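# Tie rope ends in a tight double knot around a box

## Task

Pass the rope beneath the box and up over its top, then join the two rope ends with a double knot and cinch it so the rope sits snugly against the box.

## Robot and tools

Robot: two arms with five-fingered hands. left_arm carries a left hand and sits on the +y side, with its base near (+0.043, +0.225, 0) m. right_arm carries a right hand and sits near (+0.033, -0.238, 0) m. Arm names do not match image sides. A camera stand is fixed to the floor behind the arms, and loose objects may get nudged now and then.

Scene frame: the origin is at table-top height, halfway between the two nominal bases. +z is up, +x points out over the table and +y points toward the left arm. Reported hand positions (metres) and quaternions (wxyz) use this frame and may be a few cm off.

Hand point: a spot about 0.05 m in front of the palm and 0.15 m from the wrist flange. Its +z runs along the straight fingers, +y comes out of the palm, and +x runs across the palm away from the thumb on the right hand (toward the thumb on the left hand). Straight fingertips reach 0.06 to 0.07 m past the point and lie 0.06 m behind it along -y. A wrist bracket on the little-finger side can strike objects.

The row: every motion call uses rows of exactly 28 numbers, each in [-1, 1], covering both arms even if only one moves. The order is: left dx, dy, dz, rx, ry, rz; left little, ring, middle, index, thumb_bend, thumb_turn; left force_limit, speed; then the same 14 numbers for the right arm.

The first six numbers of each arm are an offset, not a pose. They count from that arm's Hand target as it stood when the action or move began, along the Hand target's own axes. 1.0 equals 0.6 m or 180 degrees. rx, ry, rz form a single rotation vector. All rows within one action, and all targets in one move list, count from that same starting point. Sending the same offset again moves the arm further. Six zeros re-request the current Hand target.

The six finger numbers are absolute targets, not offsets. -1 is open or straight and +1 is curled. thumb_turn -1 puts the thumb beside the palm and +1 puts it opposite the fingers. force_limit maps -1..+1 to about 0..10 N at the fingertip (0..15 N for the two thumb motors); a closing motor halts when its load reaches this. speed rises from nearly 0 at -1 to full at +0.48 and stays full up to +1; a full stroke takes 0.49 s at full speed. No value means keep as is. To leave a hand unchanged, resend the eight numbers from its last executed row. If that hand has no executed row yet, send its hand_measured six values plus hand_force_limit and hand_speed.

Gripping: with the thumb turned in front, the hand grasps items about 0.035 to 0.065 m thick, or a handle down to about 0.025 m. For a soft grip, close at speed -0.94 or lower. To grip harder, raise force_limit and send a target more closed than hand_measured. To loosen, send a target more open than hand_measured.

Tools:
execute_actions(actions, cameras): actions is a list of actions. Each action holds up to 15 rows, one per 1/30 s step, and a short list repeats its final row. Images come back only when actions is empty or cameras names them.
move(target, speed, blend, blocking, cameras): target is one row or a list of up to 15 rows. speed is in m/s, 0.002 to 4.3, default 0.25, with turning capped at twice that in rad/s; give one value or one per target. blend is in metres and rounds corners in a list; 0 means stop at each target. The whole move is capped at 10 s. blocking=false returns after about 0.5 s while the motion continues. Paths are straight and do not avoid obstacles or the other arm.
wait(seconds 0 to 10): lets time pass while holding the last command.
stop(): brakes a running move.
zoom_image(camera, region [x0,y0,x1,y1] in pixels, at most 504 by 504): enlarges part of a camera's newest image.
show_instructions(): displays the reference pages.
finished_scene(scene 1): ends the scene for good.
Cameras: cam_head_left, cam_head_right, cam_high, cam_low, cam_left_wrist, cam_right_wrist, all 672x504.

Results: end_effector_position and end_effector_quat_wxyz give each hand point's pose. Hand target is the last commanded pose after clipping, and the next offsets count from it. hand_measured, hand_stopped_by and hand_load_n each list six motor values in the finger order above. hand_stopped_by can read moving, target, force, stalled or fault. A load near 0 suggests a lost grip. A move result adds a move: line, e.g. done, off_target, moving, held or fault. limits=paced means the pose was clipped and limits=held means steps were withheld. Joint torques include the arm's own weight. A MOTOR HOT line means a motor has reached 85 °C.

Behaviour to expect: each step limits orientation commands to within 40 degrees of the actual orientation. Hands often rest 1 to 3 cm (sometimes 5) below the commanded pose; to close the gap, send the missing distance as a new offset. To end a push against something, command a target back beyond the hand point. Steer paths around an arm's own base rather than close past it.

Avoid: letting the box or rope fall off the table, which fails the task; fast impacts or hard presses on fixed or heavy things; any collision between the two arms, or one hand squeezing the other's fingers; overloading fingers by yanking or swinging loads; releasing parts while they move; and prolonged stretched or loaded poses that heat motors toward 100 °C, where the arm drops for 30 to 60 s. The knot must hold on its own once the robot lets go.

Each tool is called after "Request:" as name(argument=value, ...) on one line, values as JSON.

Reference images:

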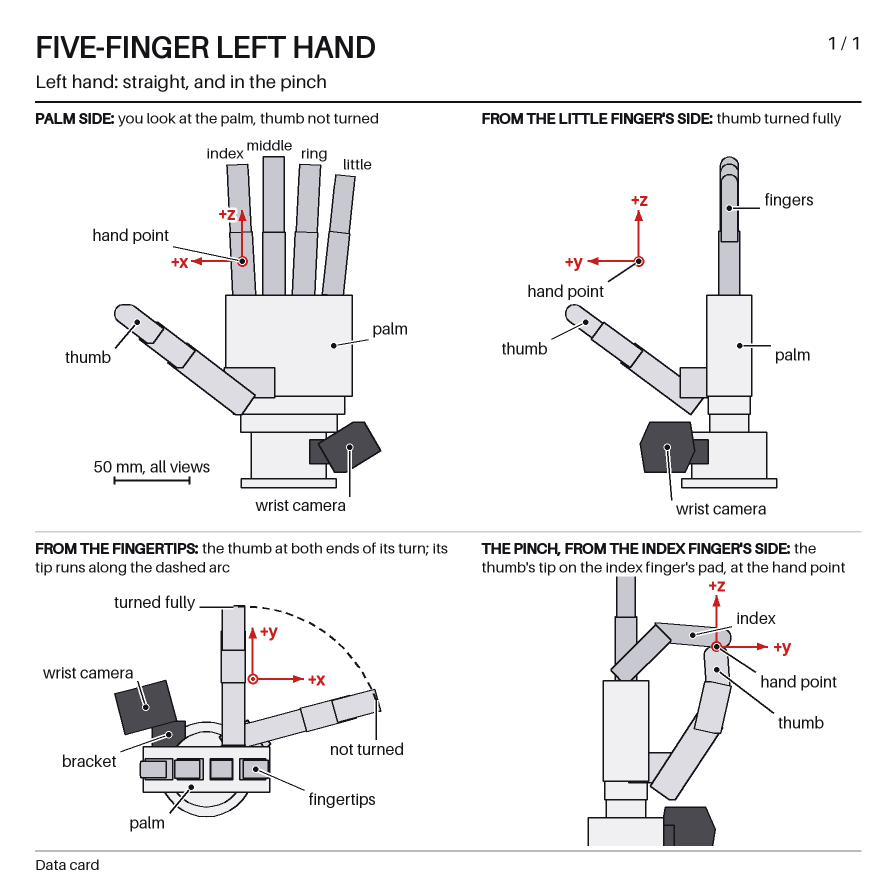

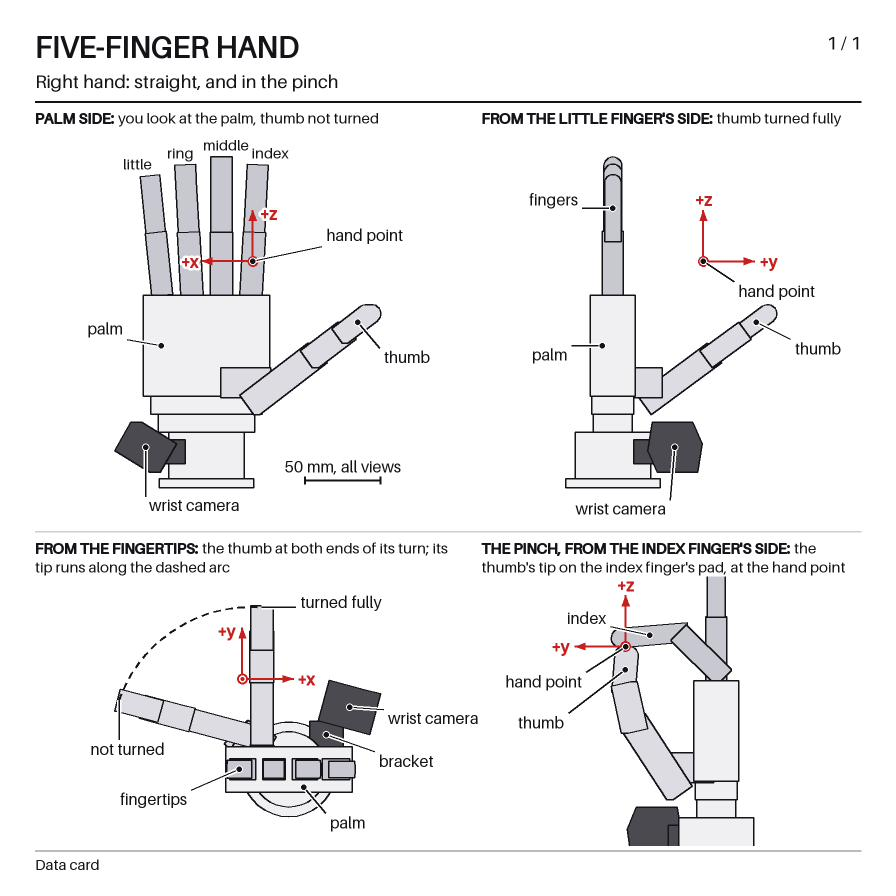

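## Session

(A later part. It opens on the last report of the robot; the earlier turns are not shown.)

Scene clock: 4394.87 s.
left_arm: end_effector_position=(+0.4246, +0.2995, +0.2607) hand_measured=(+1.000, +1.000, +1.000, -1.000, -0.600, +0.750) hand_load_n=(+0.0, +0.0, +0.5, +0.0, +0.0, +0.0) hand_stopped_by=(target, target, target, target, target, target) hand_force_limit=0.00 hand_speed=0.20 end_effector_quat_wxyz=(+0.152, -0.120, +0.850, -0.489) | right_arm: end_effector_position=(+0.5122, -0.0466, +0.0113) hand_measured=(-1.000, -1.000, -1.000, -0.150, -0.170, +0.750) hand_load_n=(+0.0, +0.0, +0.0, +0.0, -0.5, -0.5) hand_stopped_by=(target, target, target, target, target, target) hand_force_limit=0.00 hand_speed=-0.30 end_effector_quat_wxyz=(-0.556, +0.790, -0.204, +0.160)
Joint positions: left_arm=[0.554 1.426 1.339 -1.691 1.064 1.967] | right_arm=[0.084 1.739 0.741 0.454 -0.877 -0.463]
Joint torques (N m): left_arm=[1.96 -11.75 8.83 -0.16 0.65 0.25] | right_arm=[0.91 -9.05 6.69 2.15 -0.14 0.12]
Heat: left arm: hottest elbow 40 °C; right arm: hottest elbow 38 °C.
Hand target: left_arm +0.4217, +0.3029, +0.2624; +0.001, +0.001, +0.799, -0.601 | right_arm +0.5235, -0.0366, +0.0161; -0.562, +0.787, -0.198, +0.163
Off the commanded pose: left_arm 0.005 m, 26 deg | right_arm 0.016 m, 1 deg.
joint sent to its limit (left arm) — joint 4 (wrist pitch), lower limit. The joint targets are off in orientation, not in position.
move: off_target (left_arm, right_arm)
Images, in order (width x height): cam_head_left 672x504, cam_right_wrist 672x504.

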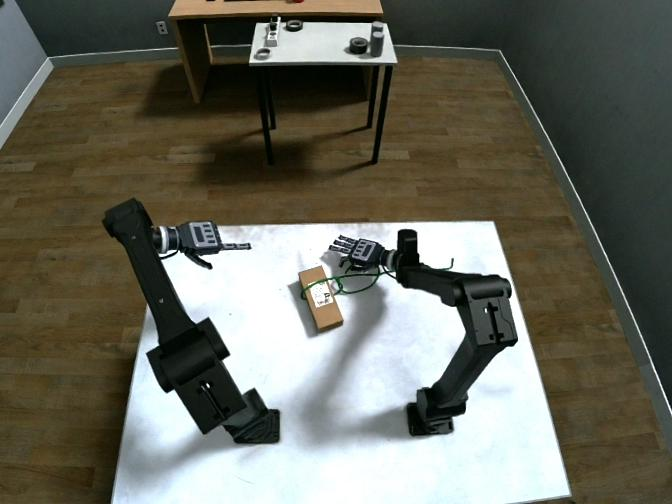

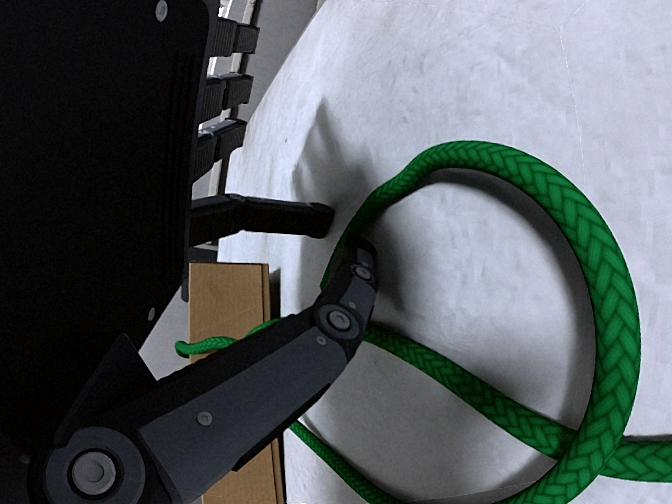

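Request:
move(target=[0,0,0,0,0,0,1,1,1,-1,-0.6,0.75,0,0.2,0,-0.0094,0.0146,0,0,0,-1,-1,-1,-0.15,-0.17,0.75,0,-0.3], speed=0.08, cameras=["cam_head_left","cam_right_wrist","cam_low"])

Request:
zoom_image(camera="cam_head_left", region=[320, 230, 410, 298])

Request:
zoom_image(camera="cam_low", region=[250, 200, 370, 260])

Scene clock: 4405.37 s.
left_arm: end_effector_position=(+0.4246, +0.2995, +0.2607) hand_measured=(+1.000, +1.000, +1.000, -1.000, -0.600, +0.750) hand_load_n=(+0.0, +0.0, +0.0, +0.0, +0.0, +0.0) hand_stopped_by=(target, target, target, target, target, target) hand_force_limit=0.00 hand_speed=0.20 end_effector_quat_wxyz=(+0.152, -0.120, +0.850, -0.489) | right_arm: end_effector_position=(+0.5150, -0.0375, +0.0115) hand_measured=(-1.000, -1.000, -1.000, -0.150, -0.170, +0.750) hand_load_n=(-0.5, +0.0, -0.5, +0.0, +0.0, +0.0) hand_stopped_by=(target, target, target, target, target, target) hand_force_limit=0.00 hand_speed=-0.30 end_effector_quat_wxyz=(-0.555, +0.791, -0.205, +0.158)
Joint positions: left_arm=[0.554 1.426 1.339 -1.691 1.064 1.967] | right_arm=[0.105 1.746 0.754 0.454 -0.86 -0.448]
Joint torques (N m): left_arm=[1.96 -11.81 8.83 -0.14 0.65 0.25] | right_arm=[0.73 -9.52 7.02 2.15 -0.13 0.12]
Heat: left arm: hottest elbow 40 °C; right arm: hottest elbow 38 °C.
Hand target: left_arm +0.4217, +0.3029, +0.2624; +0.001, +0.001, +0.799, -0.601 | right_arm +0.5283, -0.0278, +0.0185; -0.562, +0.787, -0.198, +0.163
Off the commanded pose: left_arm 0.005 m, 26 deg | right_arm 0.018 m, 1 deg.
joint sent to its limit (left arm) — joint 4 (wrist pitch), lower limit. The joint targets are off in orientation, not in position.
move: off_target (left_arm, right_arm)
Images, in order (width x height): cam_head_left 672x504, cam_low 672x504, cam_right_wrist 672x504.

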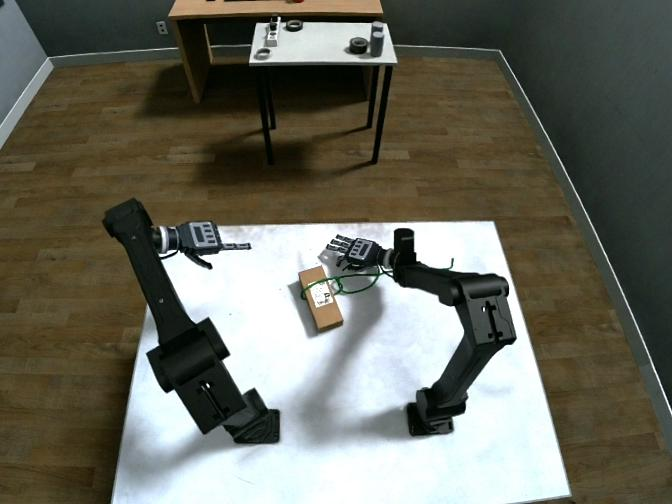

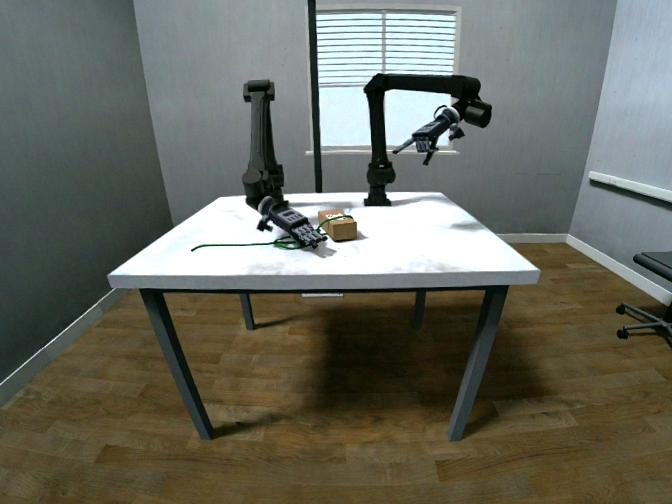

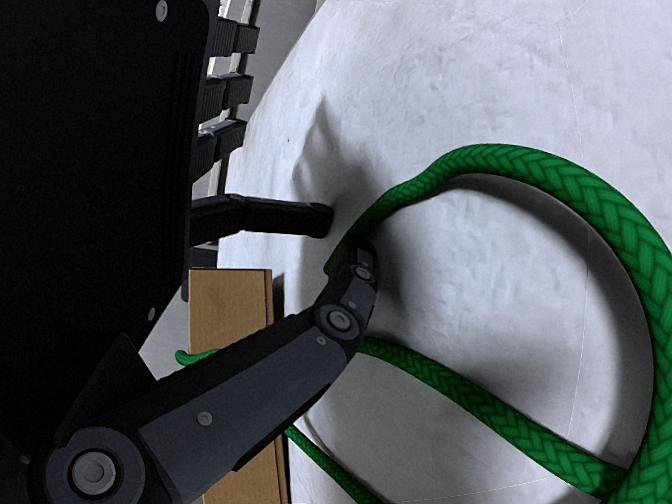

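Scaled by 5.600 from the camera's 672x504 image, which has a finer 960x720 frame.

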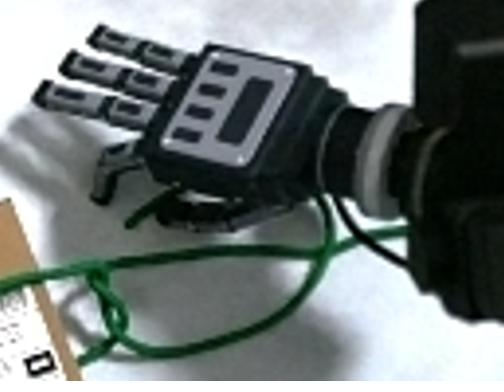

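Scaled by 4.200 from the camera's 672x504 image, which has a finer 960x720 frame.

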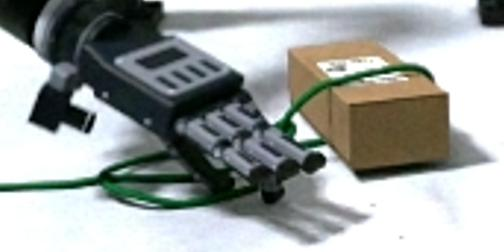

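Request:
move(target=[[0,0,0,0,0,0,1,1,1,-1,-0.6,0.75,0,0.2,0,0.0045,0.0045,0,0,0,-1,-1,-1,-0.15,-0.17,0.75,0,-0.3],[0,0,0,0,0,0,1,1,1,-1,-0.6,0.75,0,0.2,0,0.0045,0.0045,0,0,0,-1,-1,-1,0.4,-0.17,0.75,-0.2,-0.5]], speed=0.06, cameras=["cam_right_wrist"])

Scene clock: 4416.17 s.
left_arm: end_effector_position=(+0.4246, +0.2995, +0.2607) hand_measured=(+1.000, +1.000, +1.000, -1.000, -0.600, +0.750) hand_load_n=(+0.0, +0.0, +0.0, +0.0, +0.5, +0.0) hand_stopped_by=(target, target, target, target, target, target) hand_force_limit=0.00 hand_speed=0.20 end_effector_quat_wxyz=(+0.152, -0.120, +0.850, -0.489) | right_arm: end_effector_position=(+0.5188, -0.0340, +0.0122) hand_measured=(-1.000, -1.000, -1.000, +0.208, -0.172, +0.750) hand_load_n=(-0.5, +0.0, +0.0, +9.5, +6.5, -2.0) hand_stopped_by=(target, target, target, force, target, target) hand_force_limit=-0.20 hand_speed=-0.50 end_effector_quat_wxyz=(-0.558, +0.789, -0.203, +0.159)
Joint positions: left_arm=[0.554 1.426 1.339 -1.691 1.064 1.967] | right_arm=[0.111 1.755 0.763 0.466 -0.859 -0.439]
Joint torques (N m): left_arm=[2.02 -11.75 8.83 -0.16 0.66 0.26] | right_arm=[0.5 -9.29 6.52 2.1 -0.08 0.07]
Heat: left arm: hottest elbow 40 °C; right arm: hottest elbow 38 °C.
Hand target: left_arm +0.4217, +0.3029, +0.2624; +0.001, +0.001, +0.799, -0.601 | right_arm +0.5292, -0.0265, +0.0151; -0.562, +0.787, -0.198, +0.162
Off the commanded pose: left_arm 0.005 m, 26 deg | right_arm 0.013 m, 1 deg.
joint sent to its limit (left arm) — joint 4 (wrist pitch), lower limit. The joint targets are off in orientation, not in position.
move: off_target (left_arm, right_arm); target 2's new numbers were sent with right_arm's hand 0.016 m and 1 deg from that target
Images, in order (width x height): cam_right_wrist 672x504.

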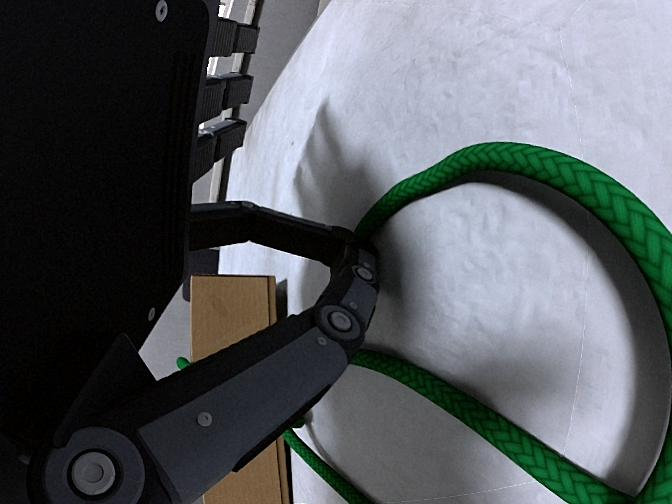

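Request:
move(target=[0,0,0,0,0,0,1,1,1,-1,-0.6,0.75,0,0.2,0,0,0,0,0,0,-1,-1,-1,0.41,0.0,0.75,-0.1,-0.5], speed=0.06, cameras=["cam_head_left","cam_low"])

Request:
zoom_image(camera="cam_head_left", region=[320, 230, 410, 298])

Request:
zoom_image(camera="cam_low", region=[290, 210, 350, 255])

Scene clock: 4421.63 s.
left_arm: end_effector_position=(+0.4246, +0.2995, +0.2607) hand_measured=(+1.000, +1.000, +1.000, -1.000, -0.600, +0.750) hand_load_n=(+0.0, +0.0, +0.0, +0.0, +0.0, +0.0) hand_stopped_by=(target, target, target, target, target, target) hand_force_limit=0.00 hand_speed=0.20 end_effector_quat_wxyz=(+0.152, -0.120, +0.850, -0.489) | right_arm: end_effector_position=(+0.5187, -0.0340, +0.0122) hand_measured=(-1.000, -1.000, -1.000, +0.208, -0.154, +0.750) hand_load_n=(+0.0, -0.5, +0.0, +12.5, +7.5, -2.0) hand_stopped_by=(target, target, target, force, force, target) hand_force_limit=-0.10 hand_speed=-0.50 end_effector_quat_wxyz=(-0.558, +0.789, -0.204, +0.159)
Joint positions: left_arm=[0.554 1.426 1.339 -1.691 1.064 1.967] | right_arm=[0.111 1.755 0.763 0.466 -0.859 -0.438]
Joint torques (N m): left_arm=[2.02 -11.75 8.84 -0.16 0.66 0.26] | right_arm=[0.44 -9.29 6.52 2.1 -0.08 0.05]
Heat: left arm: hottest elbow 40 °C; right arm: hottest elbow 38 °C.
Hand target: left_arm +0.4217, +0.3029, +0.2624; +0.001, +0.001, +0.799, -0.601 | right_arm +0.5292, -0.0265, +0.0151; -0.562, +0.787, -0.198, +0.162
Off the commanded pose: left_arm 0.005 m, 26 deg | right_arm 0.013 m, 1 deg.
joint sent to its limit (left arm) — joint 4 (wrist pitch), lower limit. The joint targets are off in orientation, not in position.
move: off_target (left_arm, right_arm)
Images, in order (width x height): cam_head_left 672x504, cam_low 672x504.

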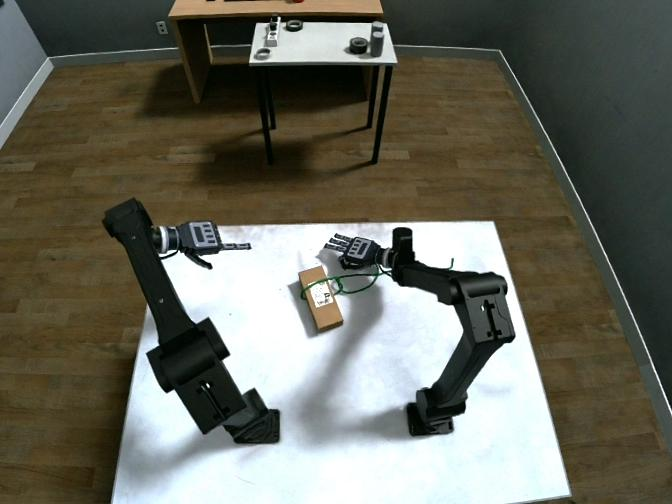

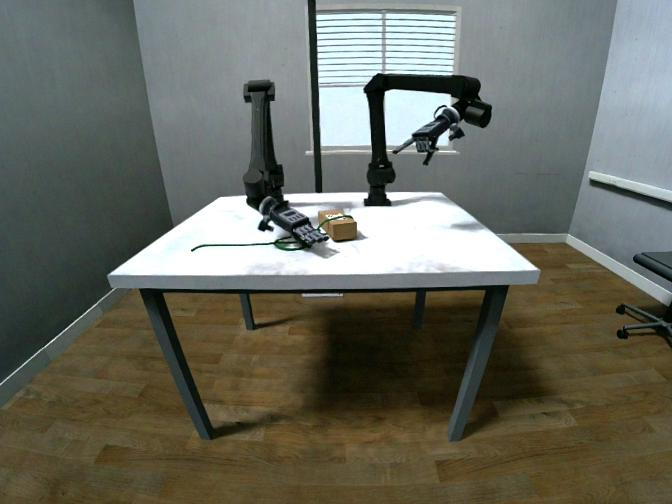

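Scaled by 5.600 from the camera's 672x504 image, which has a finer 960x720 frame.

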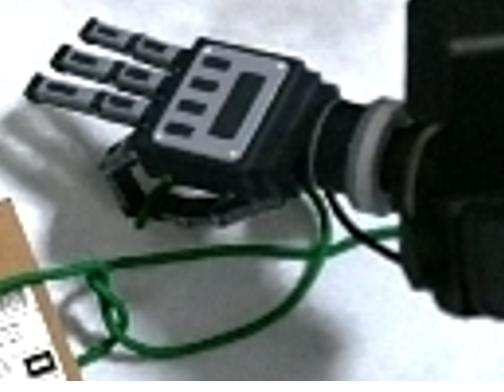

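Scaled by 8.400 from the camera's 672x504 image, which has a finer 960x720 frame.

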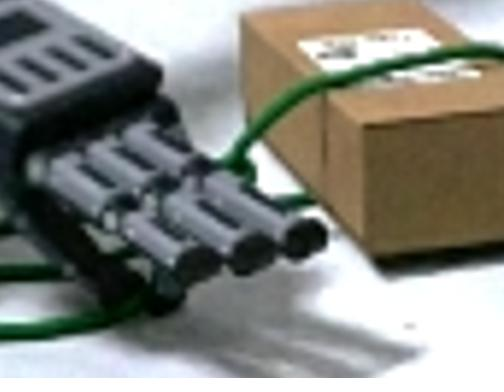

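Request:
zoom_image(camera="cam_head_left", region=[332, 250, 372, 280])

Scaled by 12.600 from the camera's 672x504 image, which has a finer 960x720 frame.

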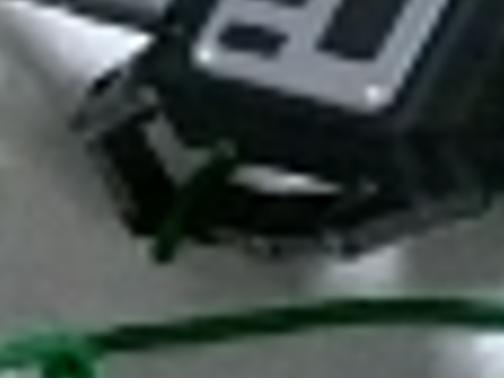

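Request:
move(target=[[0,0,0,0,0,0,1,1,1,-1,-0.6,0.75,0,0.2,0,0,0,0,0,0,-1,-1,-1,-0.15,-0.17,0.75,0,-0.3],[0,0,0,0,0,0,1,1,1,-1,-0.6,0.75,0,0.2,0,-0.096,-0.0276,0,0,0,-1,-1,-1,-0.15,-0.17,0.75,0,-0.3]], speed=0.15, cameras=["cam_head_left","cam_right_wrist"])

Request:
zoom_image(camera="cam_head_left", region=[320, 230, 410, 298])

Scene clock: 4453.73 s.
left_arm: end_effector_position=(+0.4246, +0.2995, +0.2607) hand_measured=(+1.000, +1.000, +1.000, -1.000, -0.600, +0.750) hand_load_n=(+0.0, +0.0, +0.0, +0.0, +0.0, +0.0) hand_stopped_by=(target, target, target, target, target, target) hand_force_limit=0.00 hand_speed=0.20 end_effector_quat_wxyz=(+0.152, -0.120, +0.850, -0.489) | right_arm: end_effector_position=(+0.5182, -0.0326, +0.0617) hand_measured=(-1.000, -1.000, -1.000, -0.150, -0.170, +0.750) hand_load_n=(+0.0, +0.0, +0.0, +0.0, +0.0, +0.0) hand_stopped_by=(target, target, target, target, target, target) hand_force_limit=0.00 hand_speed=-0.30 end_effector_quat_wxyz=(-0.556, +0.789, -0.205, +0.160)
Joint positions: left_arm=[0.554 1.426 1.339 -1.691 1.064 1.967] | right_arm=[0.115 1.627 0.788 0.315 -0.851 -0.436]
Joint torques (N m): left_arm=[2.02 -11.69 8.84 -0.14 0.65 0.25] | right_arm=[0.67 -9.99 7.87 1.07 -0.15 0.09]
Heat: left arm: hottest elbow 40 °C; right arm: hottest elbow 38 °C.
Hand target: left_arm +0.4217, +0.3029, +0.2624; +0.001, +0.001, +0.799, -0.601 | right_arm +0.5288, -0.0232, +0.0749; -0.562, +0.787, -0.198, +0.162
Off the commanded pose: left_arm 0.005 m, 26 deg | right_arm 0.019 m, 1 deg.
joint sent to its limit (left arm) — joint 4 (wrist pitch), lower limit. The joint targets are off in orientation, not in position.
move: off_target (left_arm, right_arm)
Images, in order (width x height): cam_head_left 672x504, cam_right_wrist 672x504.

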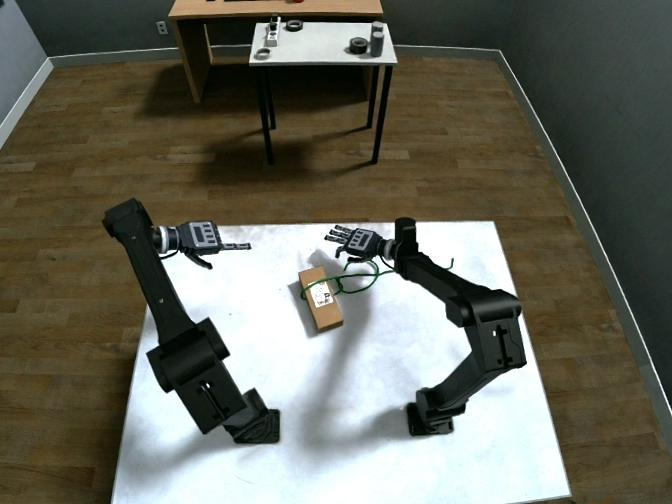

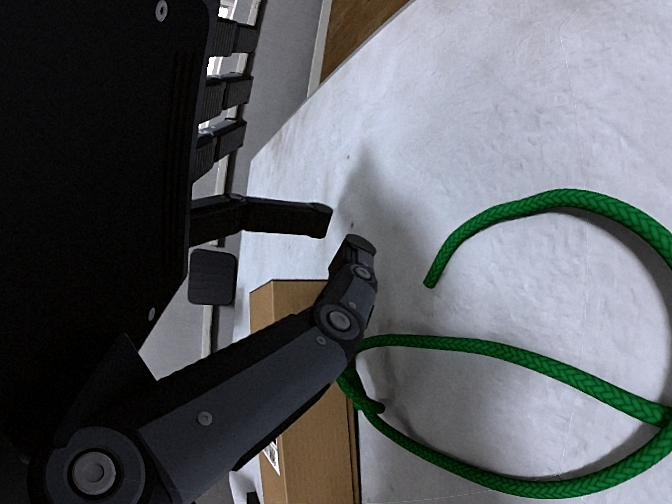

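Scaled by 5.600 from the camera's 672x504 image, which has a finer 960x720 frame.

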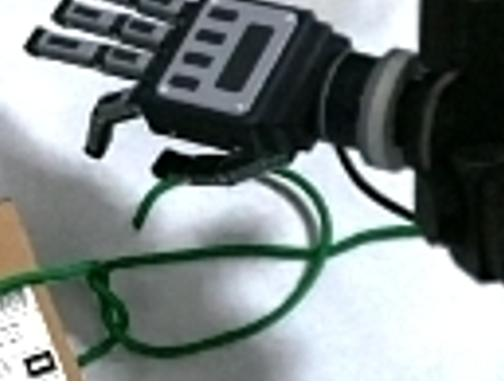

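Request:
move(target=[0,0,0,0,0,0,1,1,1,-1,-0.6,0.75,0,0.2,0.0365,0.0662,-0.0191,0,0.1602,0.046,-1,-1,-1,-0.15,-0.17,0.75,0,-0.3], speed=0.15, cameras=["cam_head_left","cam_right_wrist"])

Request:
zoom_image(camera="cam_head_left", region=[320, 230, 410, 298])

Scene clock: 4478.07 s.
left_arm: end_effector_position=(+0.4246, +0.2995, +0.2607) hand_measured=(+1.000, +1.000, +1.000, -1.000, -0.600, +0.750) hand_load_n=(+0.0, +0.0, +0.0, +0.0, +0.0, +0.0) hand_stopped_by=(target, target, target, target, target, target) hand_force_limit=0.00 hand_speed=0.20 end_effector_quat_wxyz=(+0.152, -0.120, +0.850, -0.489) | right_arm: end_effector_position=(+0.5385, -0.0635, +0.0382) hand_measured=(-1.000, -1.000, -1.000, -0.150, -0.170, +0.750) hand_load_n=(+0.0, +0.0, +0.0, +0.0, +0.0, +0.0) hand_stopped_by=(target, target, target, target, target, target) hand_force_limit=0.00 hand_speed=-0.30 end_effector_quat_wxyz=(-0.496, +0.710, -0.389, +0.315)
Joint positions: left_arm=[0.554 1.426 1.339 -1.691 1.064 1.967] | right_arm=[0.186 1.618 0.606 0.682 -0.301 -0.166]
Joint torques (N m): left_arm=[1.9 -11.69 8.83 -0.16 0.66 0.26] | right_arm=[0.67 -8.88 4.56 2.81 0.1 0.15]
Heat: left arm: hottest elbow 40 °C; right arm: hottest elbow 38 °C.
Hand target: left_arm +0.4217, +0.3029, +0.2624; +0.001, +0.001, +0.799, -0.601 | right_arm +0.5373, -0.0551, +0.0417; -0.505, +0.705, -0.387, +0.313
Off the commanded pose: left_arm 0.005 m, 26 deg | right_arm 0.009 m, 1 deg.
joint sent to its limit (left arm) — joint 4 (wrist pitch), lower limit. The joint targets are off in orientation, not in position.
move: off_target (left_arm)
Images, in order (width x height): cam_head_left 672x504, cam_right_wrist 672x504.

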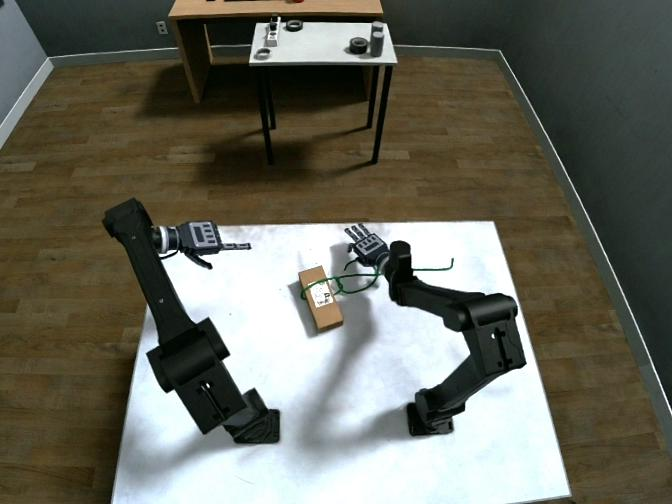

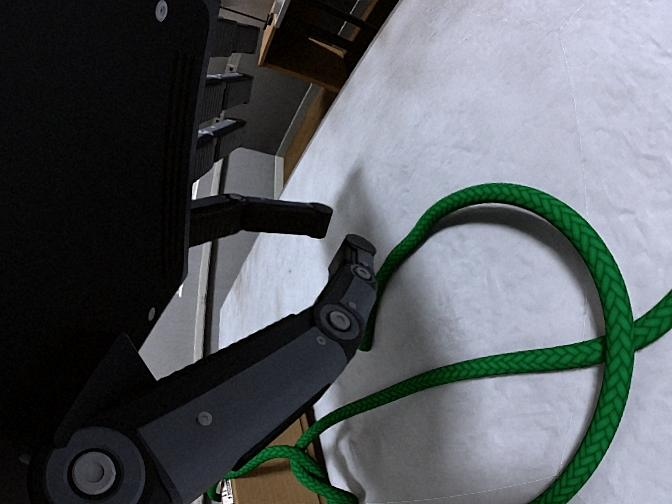

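Scaled by 5.600 from the camera's 672x504 image, which has a finer 960x720 frame.

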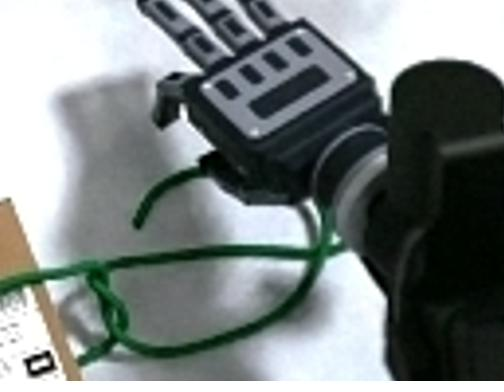

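Request:
move(target=[0,0,0,0,0,0,1,1,1,-1,-0.6,0.75,0,0.2,-0.0067,0.0412,0.0136,0,0,0,-1,-1,-1,-0.15,-0.17,0.75,0,-0.3], speed=0.08, cameras=["cam_head_left","cam_right_wrist"])

Request:
zoom_image(camera="cam_head_left", region=[320, 230, 410, 298])

Scene clock: 4492.47 s.
left_arm: end_effector_position=(+0.4246, +0.2995, +0.2607) hand_measured=(+1.000, +1.000, +1.000, -1.000, -0.600, +0.750) hand_load_n=(+0.0, +0.0, +0.0, +0.0, +0.0, +0.0) hand_stopped_by=(target, target, target, target, target, target) hand_force_limit=0.00 hand_speed=0.20 end_effector_quat_wxyz=(+0.152, -0.120, +0.850, -0.489) | right_arm: end_effector_position=(+0.5376, -0.0610, +0.0148) hand_measured=(-1.000, -1.000, -1.000, -0.150, -0.170, +0.750) hand_load_n=(+0.0, +0.0, +0.0, +0.0, +0.0, +0.0) hand_stopped_by=(target, target, target, target, target, target) hand_force_limit=0.00 hand_speed=-0.30 end_effector_quat_wxyz=(-0.497, +0.709, -0.388, +0.316)
Joint positions: left_arm=[0.554 1.426 1.339 -1.691 1.064 1.967] | right_arm=[0.194 1.695 0.593 0.777 -0.294 -0.163]
Joint torques (N m): left_arm=[1.96 -11.75 8.84 -0.14 0.66 0.25] | right_arm=[0.67 -8.64 4.19 2.8 0.1 0.12]
Heat: left arm: hottest elbow 40 °C; right arm: hottest elbow 38 °C.
Hand target: left_arm +0.4217, +0.3029, +0.2624; +0.001, +0.001, +0.799, -0.601 | right_arm +0.5363, -0.0525, +0.0155; -0.505, +0.705, -0.387, +0.313
Off the commanded pose: left_arm 0.005 m, 26 deg | right_arm 0.009 m, 1 deg.
joint sent to its limit (left arm) — joint 4 (wrist pitch), lower limit. The joint targets are off in orientation, not in position.
move: off_target (left_arm)
Images, in order (width x height): cam_head_left 672x504, cam_right_wrist 672x504.

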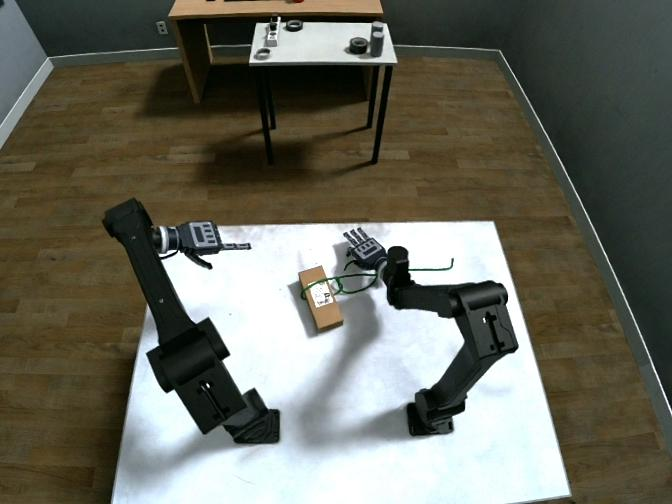

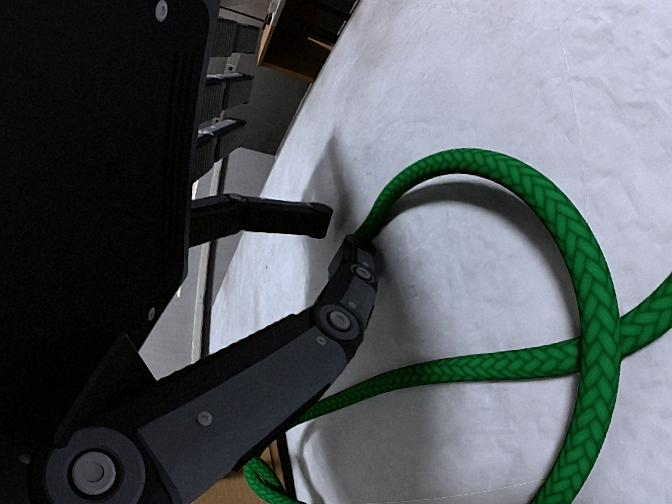

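Scaled by 5.600 from the camera's 672x504 image, which has a finer 960x720 frame.

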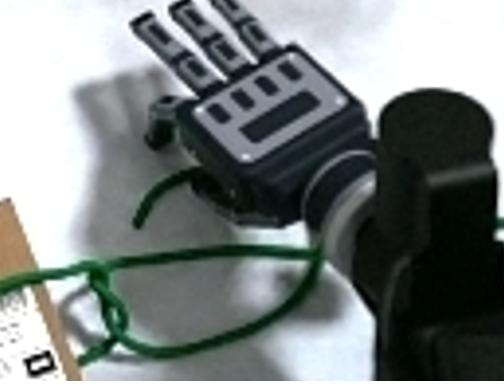

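Request:
move(target=[[0,0,0,0,0,0,1,1,1,-1,-0.6,0.75,0,0.2,0,0.0055,0.0035,0,0,0,-1,-1,-1,-0.15,-0.17,0.75,0,-0.3],[0,0,0,0,0,0,1,1,1,-1,-0.6,0.75,0,0.2,0,0.0055,0.0035,0,0,0,-1,-1,-1,0.4,-0.17,0.75,-0.2,-0.5],[0,0,0,0,0,0,1,1,1,-1,-0.6,0.75,0,0.2,0,0.0055,0.0035,0,0,0,-1,-1,-1,0.41,0.0,0.75,-0.1,-0.5]], speed=0.06, cameras=["cam_right_wrist","cam_head_left"])

Request:
zoom_image(camera="cam_head_left", region=[320, 230, 410, 298])

Scene clock: 4502.17 s.
left_arm: end_effector_position=(+0.4246, +0.2995, +0.2607) hand_measured=(+1.000, +1.000, +1.000, -1.000, -0.600, +0.750) hand_load_n=(+0.0, +0.0, +0.0, +0.0, +0.0, +0.0) hand_stopped_by=(target, target, target, target, target, target) hand_force_limit=0.00 hand_speed=0.20 end_effector_quat_wxyz=(+0.152, -0.120, +0.850, -0.489) | right_arm: end_effector_position=(+0.5384, -0.0601, +0.0125) hand_measured=(-1.000, -1.000, -1.000, +0.210, -0.130, +0.750) hand_load_n=(+0.0, +0.0, +0.0, +12.5, +6.0, -0.5) hand_stopped_by=(target, target, target, force, force, target) hand_force_limit=-0.10 hand_speed=-0.50 end_effector_quat_wxyz=(-0.499, +0.708, -0.387, +0.317)
Joint positions: left_arm=[0.554 1.426 1.339 -1.691 1.064 1.967] | right_arm=[0.195 1.708 0.593 0.795 -0.293 -0.161]
Joint torques (N m): left_arm=[2.08 -11.75 8.83 -0.14 0.66 0.26] | right_arm=[0.62 -8.53 4.26 2.55 0.1 0.11]
Heat: left arm: hottest elbow 40 °C; right arm: hottest elbow 37 °C.
Hand target: left_arm +0.4217, +0.3029, +0.2624; +0.001, +0.001, +0.799, -0.601 | right_arm +0.5372, -0.0520, +0.0117; -0.505, +0.706, -0.387, +0.312
Off the commanded pose: left_arm 0.005 m, 26 deg | right_arm 0.008 m, 1 deg.
joint sent to its limit (left arm) — joint 4 (wrist pitch), lower limit. The joint targets are off in orientation, not in position.
move: off_target (left_arm)
Images, in order (width x height): cam_head_left 672x504, cam_right_wrist 672x504.

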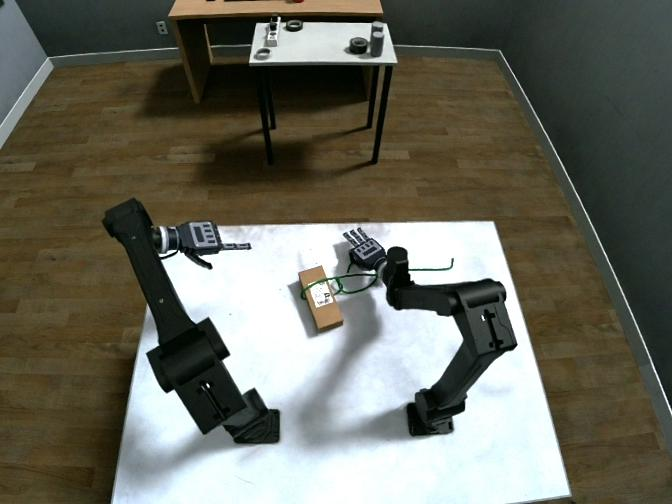

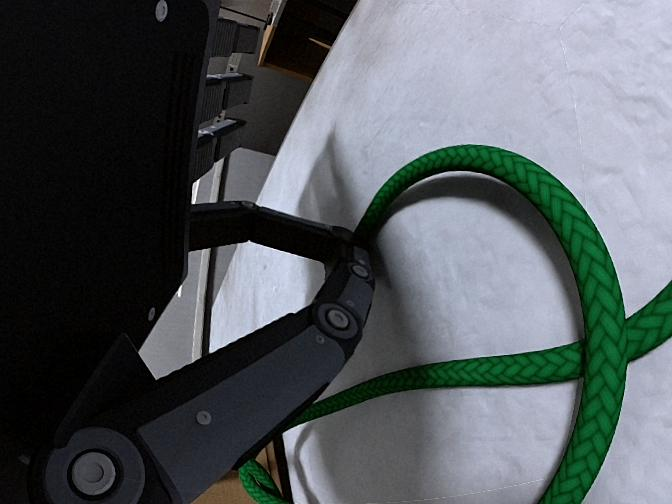

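Scaled by 5.600 from the camera's 672x504 image, which has a finer 960x720 frame.

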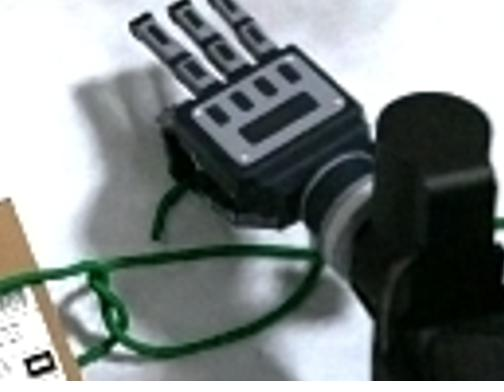

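Request:
move(target=[0,0,0,0,0,0,1,1,1,-1,-0.6,0.75,0,0.2,-0.0198,-0.0245,0.0129,0,-0.1602,-0.046,-1,-1,-1,0.41,0.0,0.75,-0.1,-0.5], speed=0.12, cameras=["cam_right_wrist","cam_head_left"])

Request:
zoom_image(camera="cam_head_left", region=[320, 230, 410, 298])

Scene clock: 4512.20 s.
left_arm: end_effector_position=(+0.4246, +0.2995, +0.2607) hand_measured=(+1.000, +1.000, +1.000, -1.000, -0.600, +0.750) hand_load_n=(+0.0, +0.0, +0.0, +0.0, +0.0, +0.0) hand_stopped_by=(target, target, target, target, target, target) hand_force_limit=0.00 hand_speed=0.20 end_effector_quat_wxyz=(+0.152, -0.120, +0.850, -0.489) | right_arm: end_effector_position=(+0.5235, -0.0294, +0.0175) hand_measured=(-1.000, -1.000, -1.000, +0.210, -0.130, +0.750) hand_load_n=(+0.0, +0.0, +0.0, +12.5, +6.0, -0.5) hand_stopped_by=(target, target, target, force, force, target) hand_force_limit=-0.10 hand_speed=-0.50 end_effector_quat_wxyz=(-0.561, +0.788, -0.204, +0.149)
Joint positions: left_arm=[0.554 1.426 1.339 -1.691 1.064 1.967] | right_arm=[0.114 1.758 0.789 0.439 -0.871 -0.426]
Joint torques (N m): left_arm=[1.96 -11.75 8.84 -0.14 0.66 0.25] | right_arm=[-2.08 -9.88 7.24 1.1 -0.4 -0.17]
Heat: left arm: hottest elbow 40 °C; right arm: hottest elbow 37 °C.
Hand target: left_arm +0.4217, +0.3029, +0.2624; +0.001, +0.001, +0.799, -0.601 | right_arm +0.5412, -0.0353, +0.0230; -0.562, +0.787, -0.198, +0.163
Off the commanded pose: left_arm 0.005 m, 26 deg | right_arm 0.019 m, 2 deg.
joint sent to its limit (left arm) — joint 4 (wrist pitch), lower limit. The joint targets are off in orientation, not in position.
move: off_target (left_arm, right_arm)
Images, in order (width x height): cam_head_left 672x504, cam_right_wrist 672x504.

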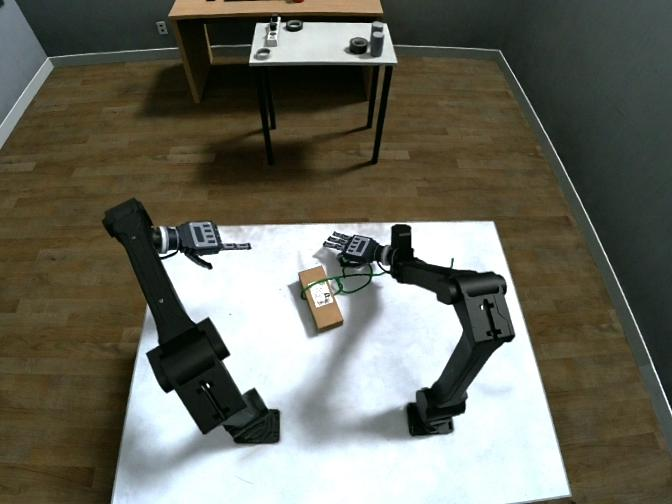

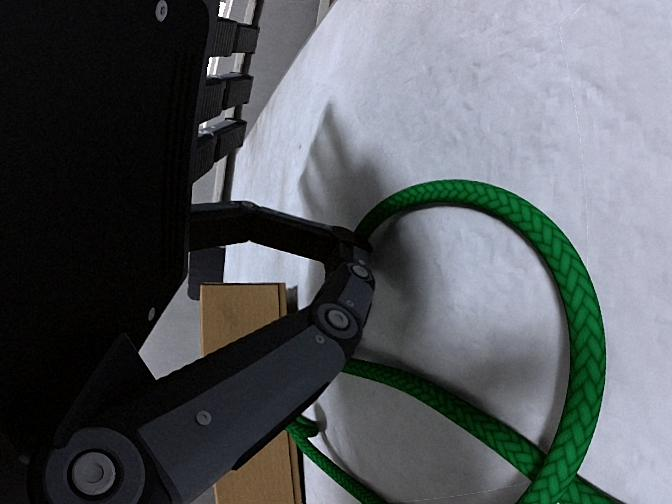

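Scaled by 5.600 from the camera's 672x504 image, which has a finer 960x720 frame.

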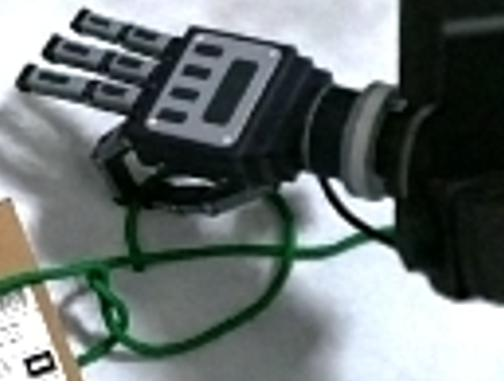

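Request:
zoom_image(camera="cam_head_left", region=[328, 262, 358, 284])

Request:
wait(seconds=0.1, cameras=["cam_low","cam_head_right","cam_high"])

Request:
zoom_image(camera="cam_head_right", region=[340, 260, 380, 290])

Request:
zoom_image(camera="cam_high", region=[290, 220, 350, 265])

Request:
zoom_image(camera="cam_low", region=[290, 210, 350, 255])

Scaled by 16.800 from the camera's 672x504 image, which has a finer 960x720 frame.

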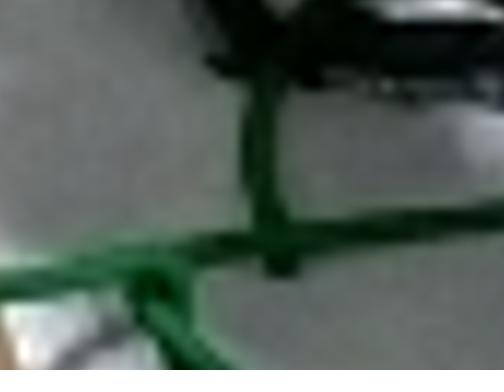

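Scene clock: 4517.53 s.
left_arm: end_effector_position=(+0.4246, +0.2995, +0.2607) hand_measured=(+1.000, +1.000, +1.000, -1.000, -0.600, +0.750) hand_load_n=(+0.0, +0.0, +0.0, +0.0, +0.0, +0.0) hand_stopped_by=(target, target, target, target, target, target) hand_force_limit=0.00 hand_speed=0.20 end_effector_quat_wxyz=(+0.152, -0.120, +0.850, -0.489) | right_arm: end_effector_position=(+0.5235, -0.0294, +0.0175) hand_measured=(-1.000, -1.000, -1.000, +0.210, -0.130, +0.750) hand_load_n=(+0.0, +0.5, +0.0, +12.5, +6.0, -0.5) hand_stopped_by=(target, target, target, force, force, target) hand_force_limit=-0.10 hand_speed=-0.50 end_effector_quat_wxyz=(-0.561, +0.788, -0.204, +0.149)
Joint positions: left_arm=[0.554 1.426 1.339 -1.691 1.064 1.967] | right_arm=[0.114 1.758 0.789 0.439 -0.871 -0.427]
Joint torques (N m): left_arm=[2.02 -11.75 8.83 -0.17 0.66 0.26] | right_arm=[-2.02 -9.93 7.25 1.1 -0.4 -0.2]
Heat: left arm: hottest elbow 40 °C; right arm: hottest elbow 37 °C.
Hand target: left_arm +0.4217, +0.3029, +0.2624; +0.001, +0.001, +0.799, -0.601 | right_arm +0.5412, -0.0353, +0.0230; -0.562, +0.787, -0.198, +0.163
Off the commanded pose: left_arm 0.005 m, 26 deg | right_arm 0.019 m, 2 deg.
wait: 0.10 s; at rest from the start
Images, in order (width x height): cam_head_right 672x504, cam_high 672x504, cam_low 672x504.

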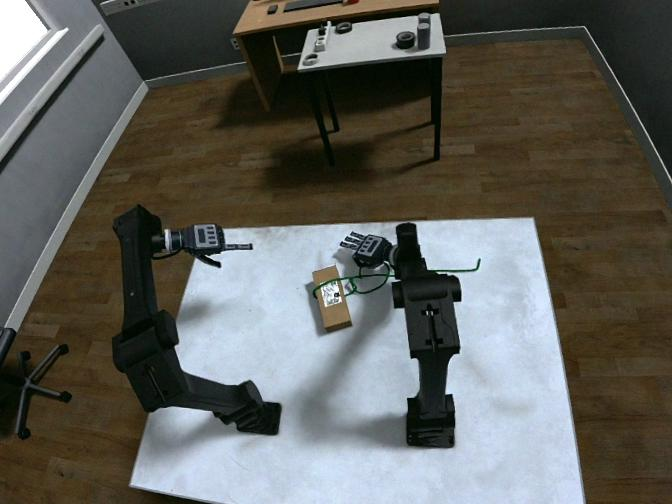

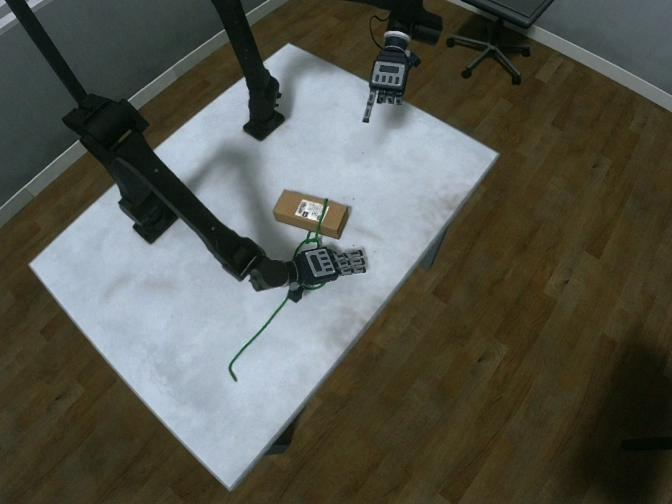

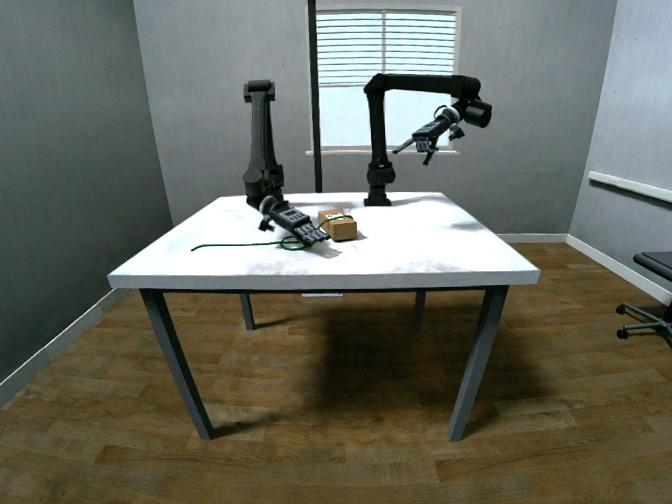

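Scaled by 12.600 from the camera's 672x504 image, which has a finer 960x720 frame.

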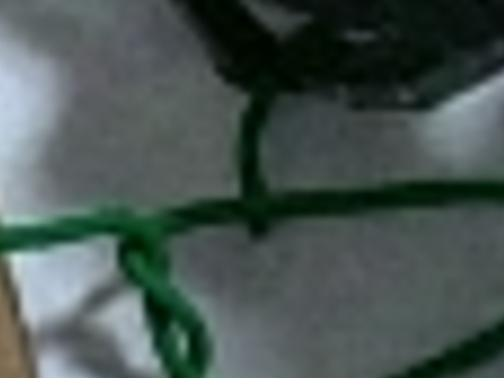

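Scaled by 8.400 from the camera's 672x504 image, which has a finer 960x720 frame.

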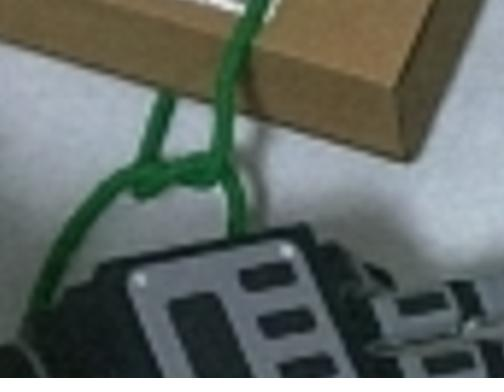

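Scaled by 8.400 from the camera's 672x504 image, which has a finer 960x720 frame.

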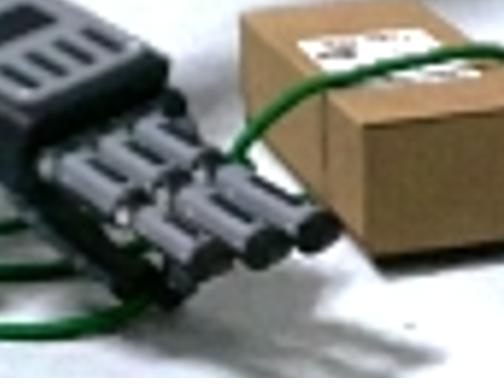

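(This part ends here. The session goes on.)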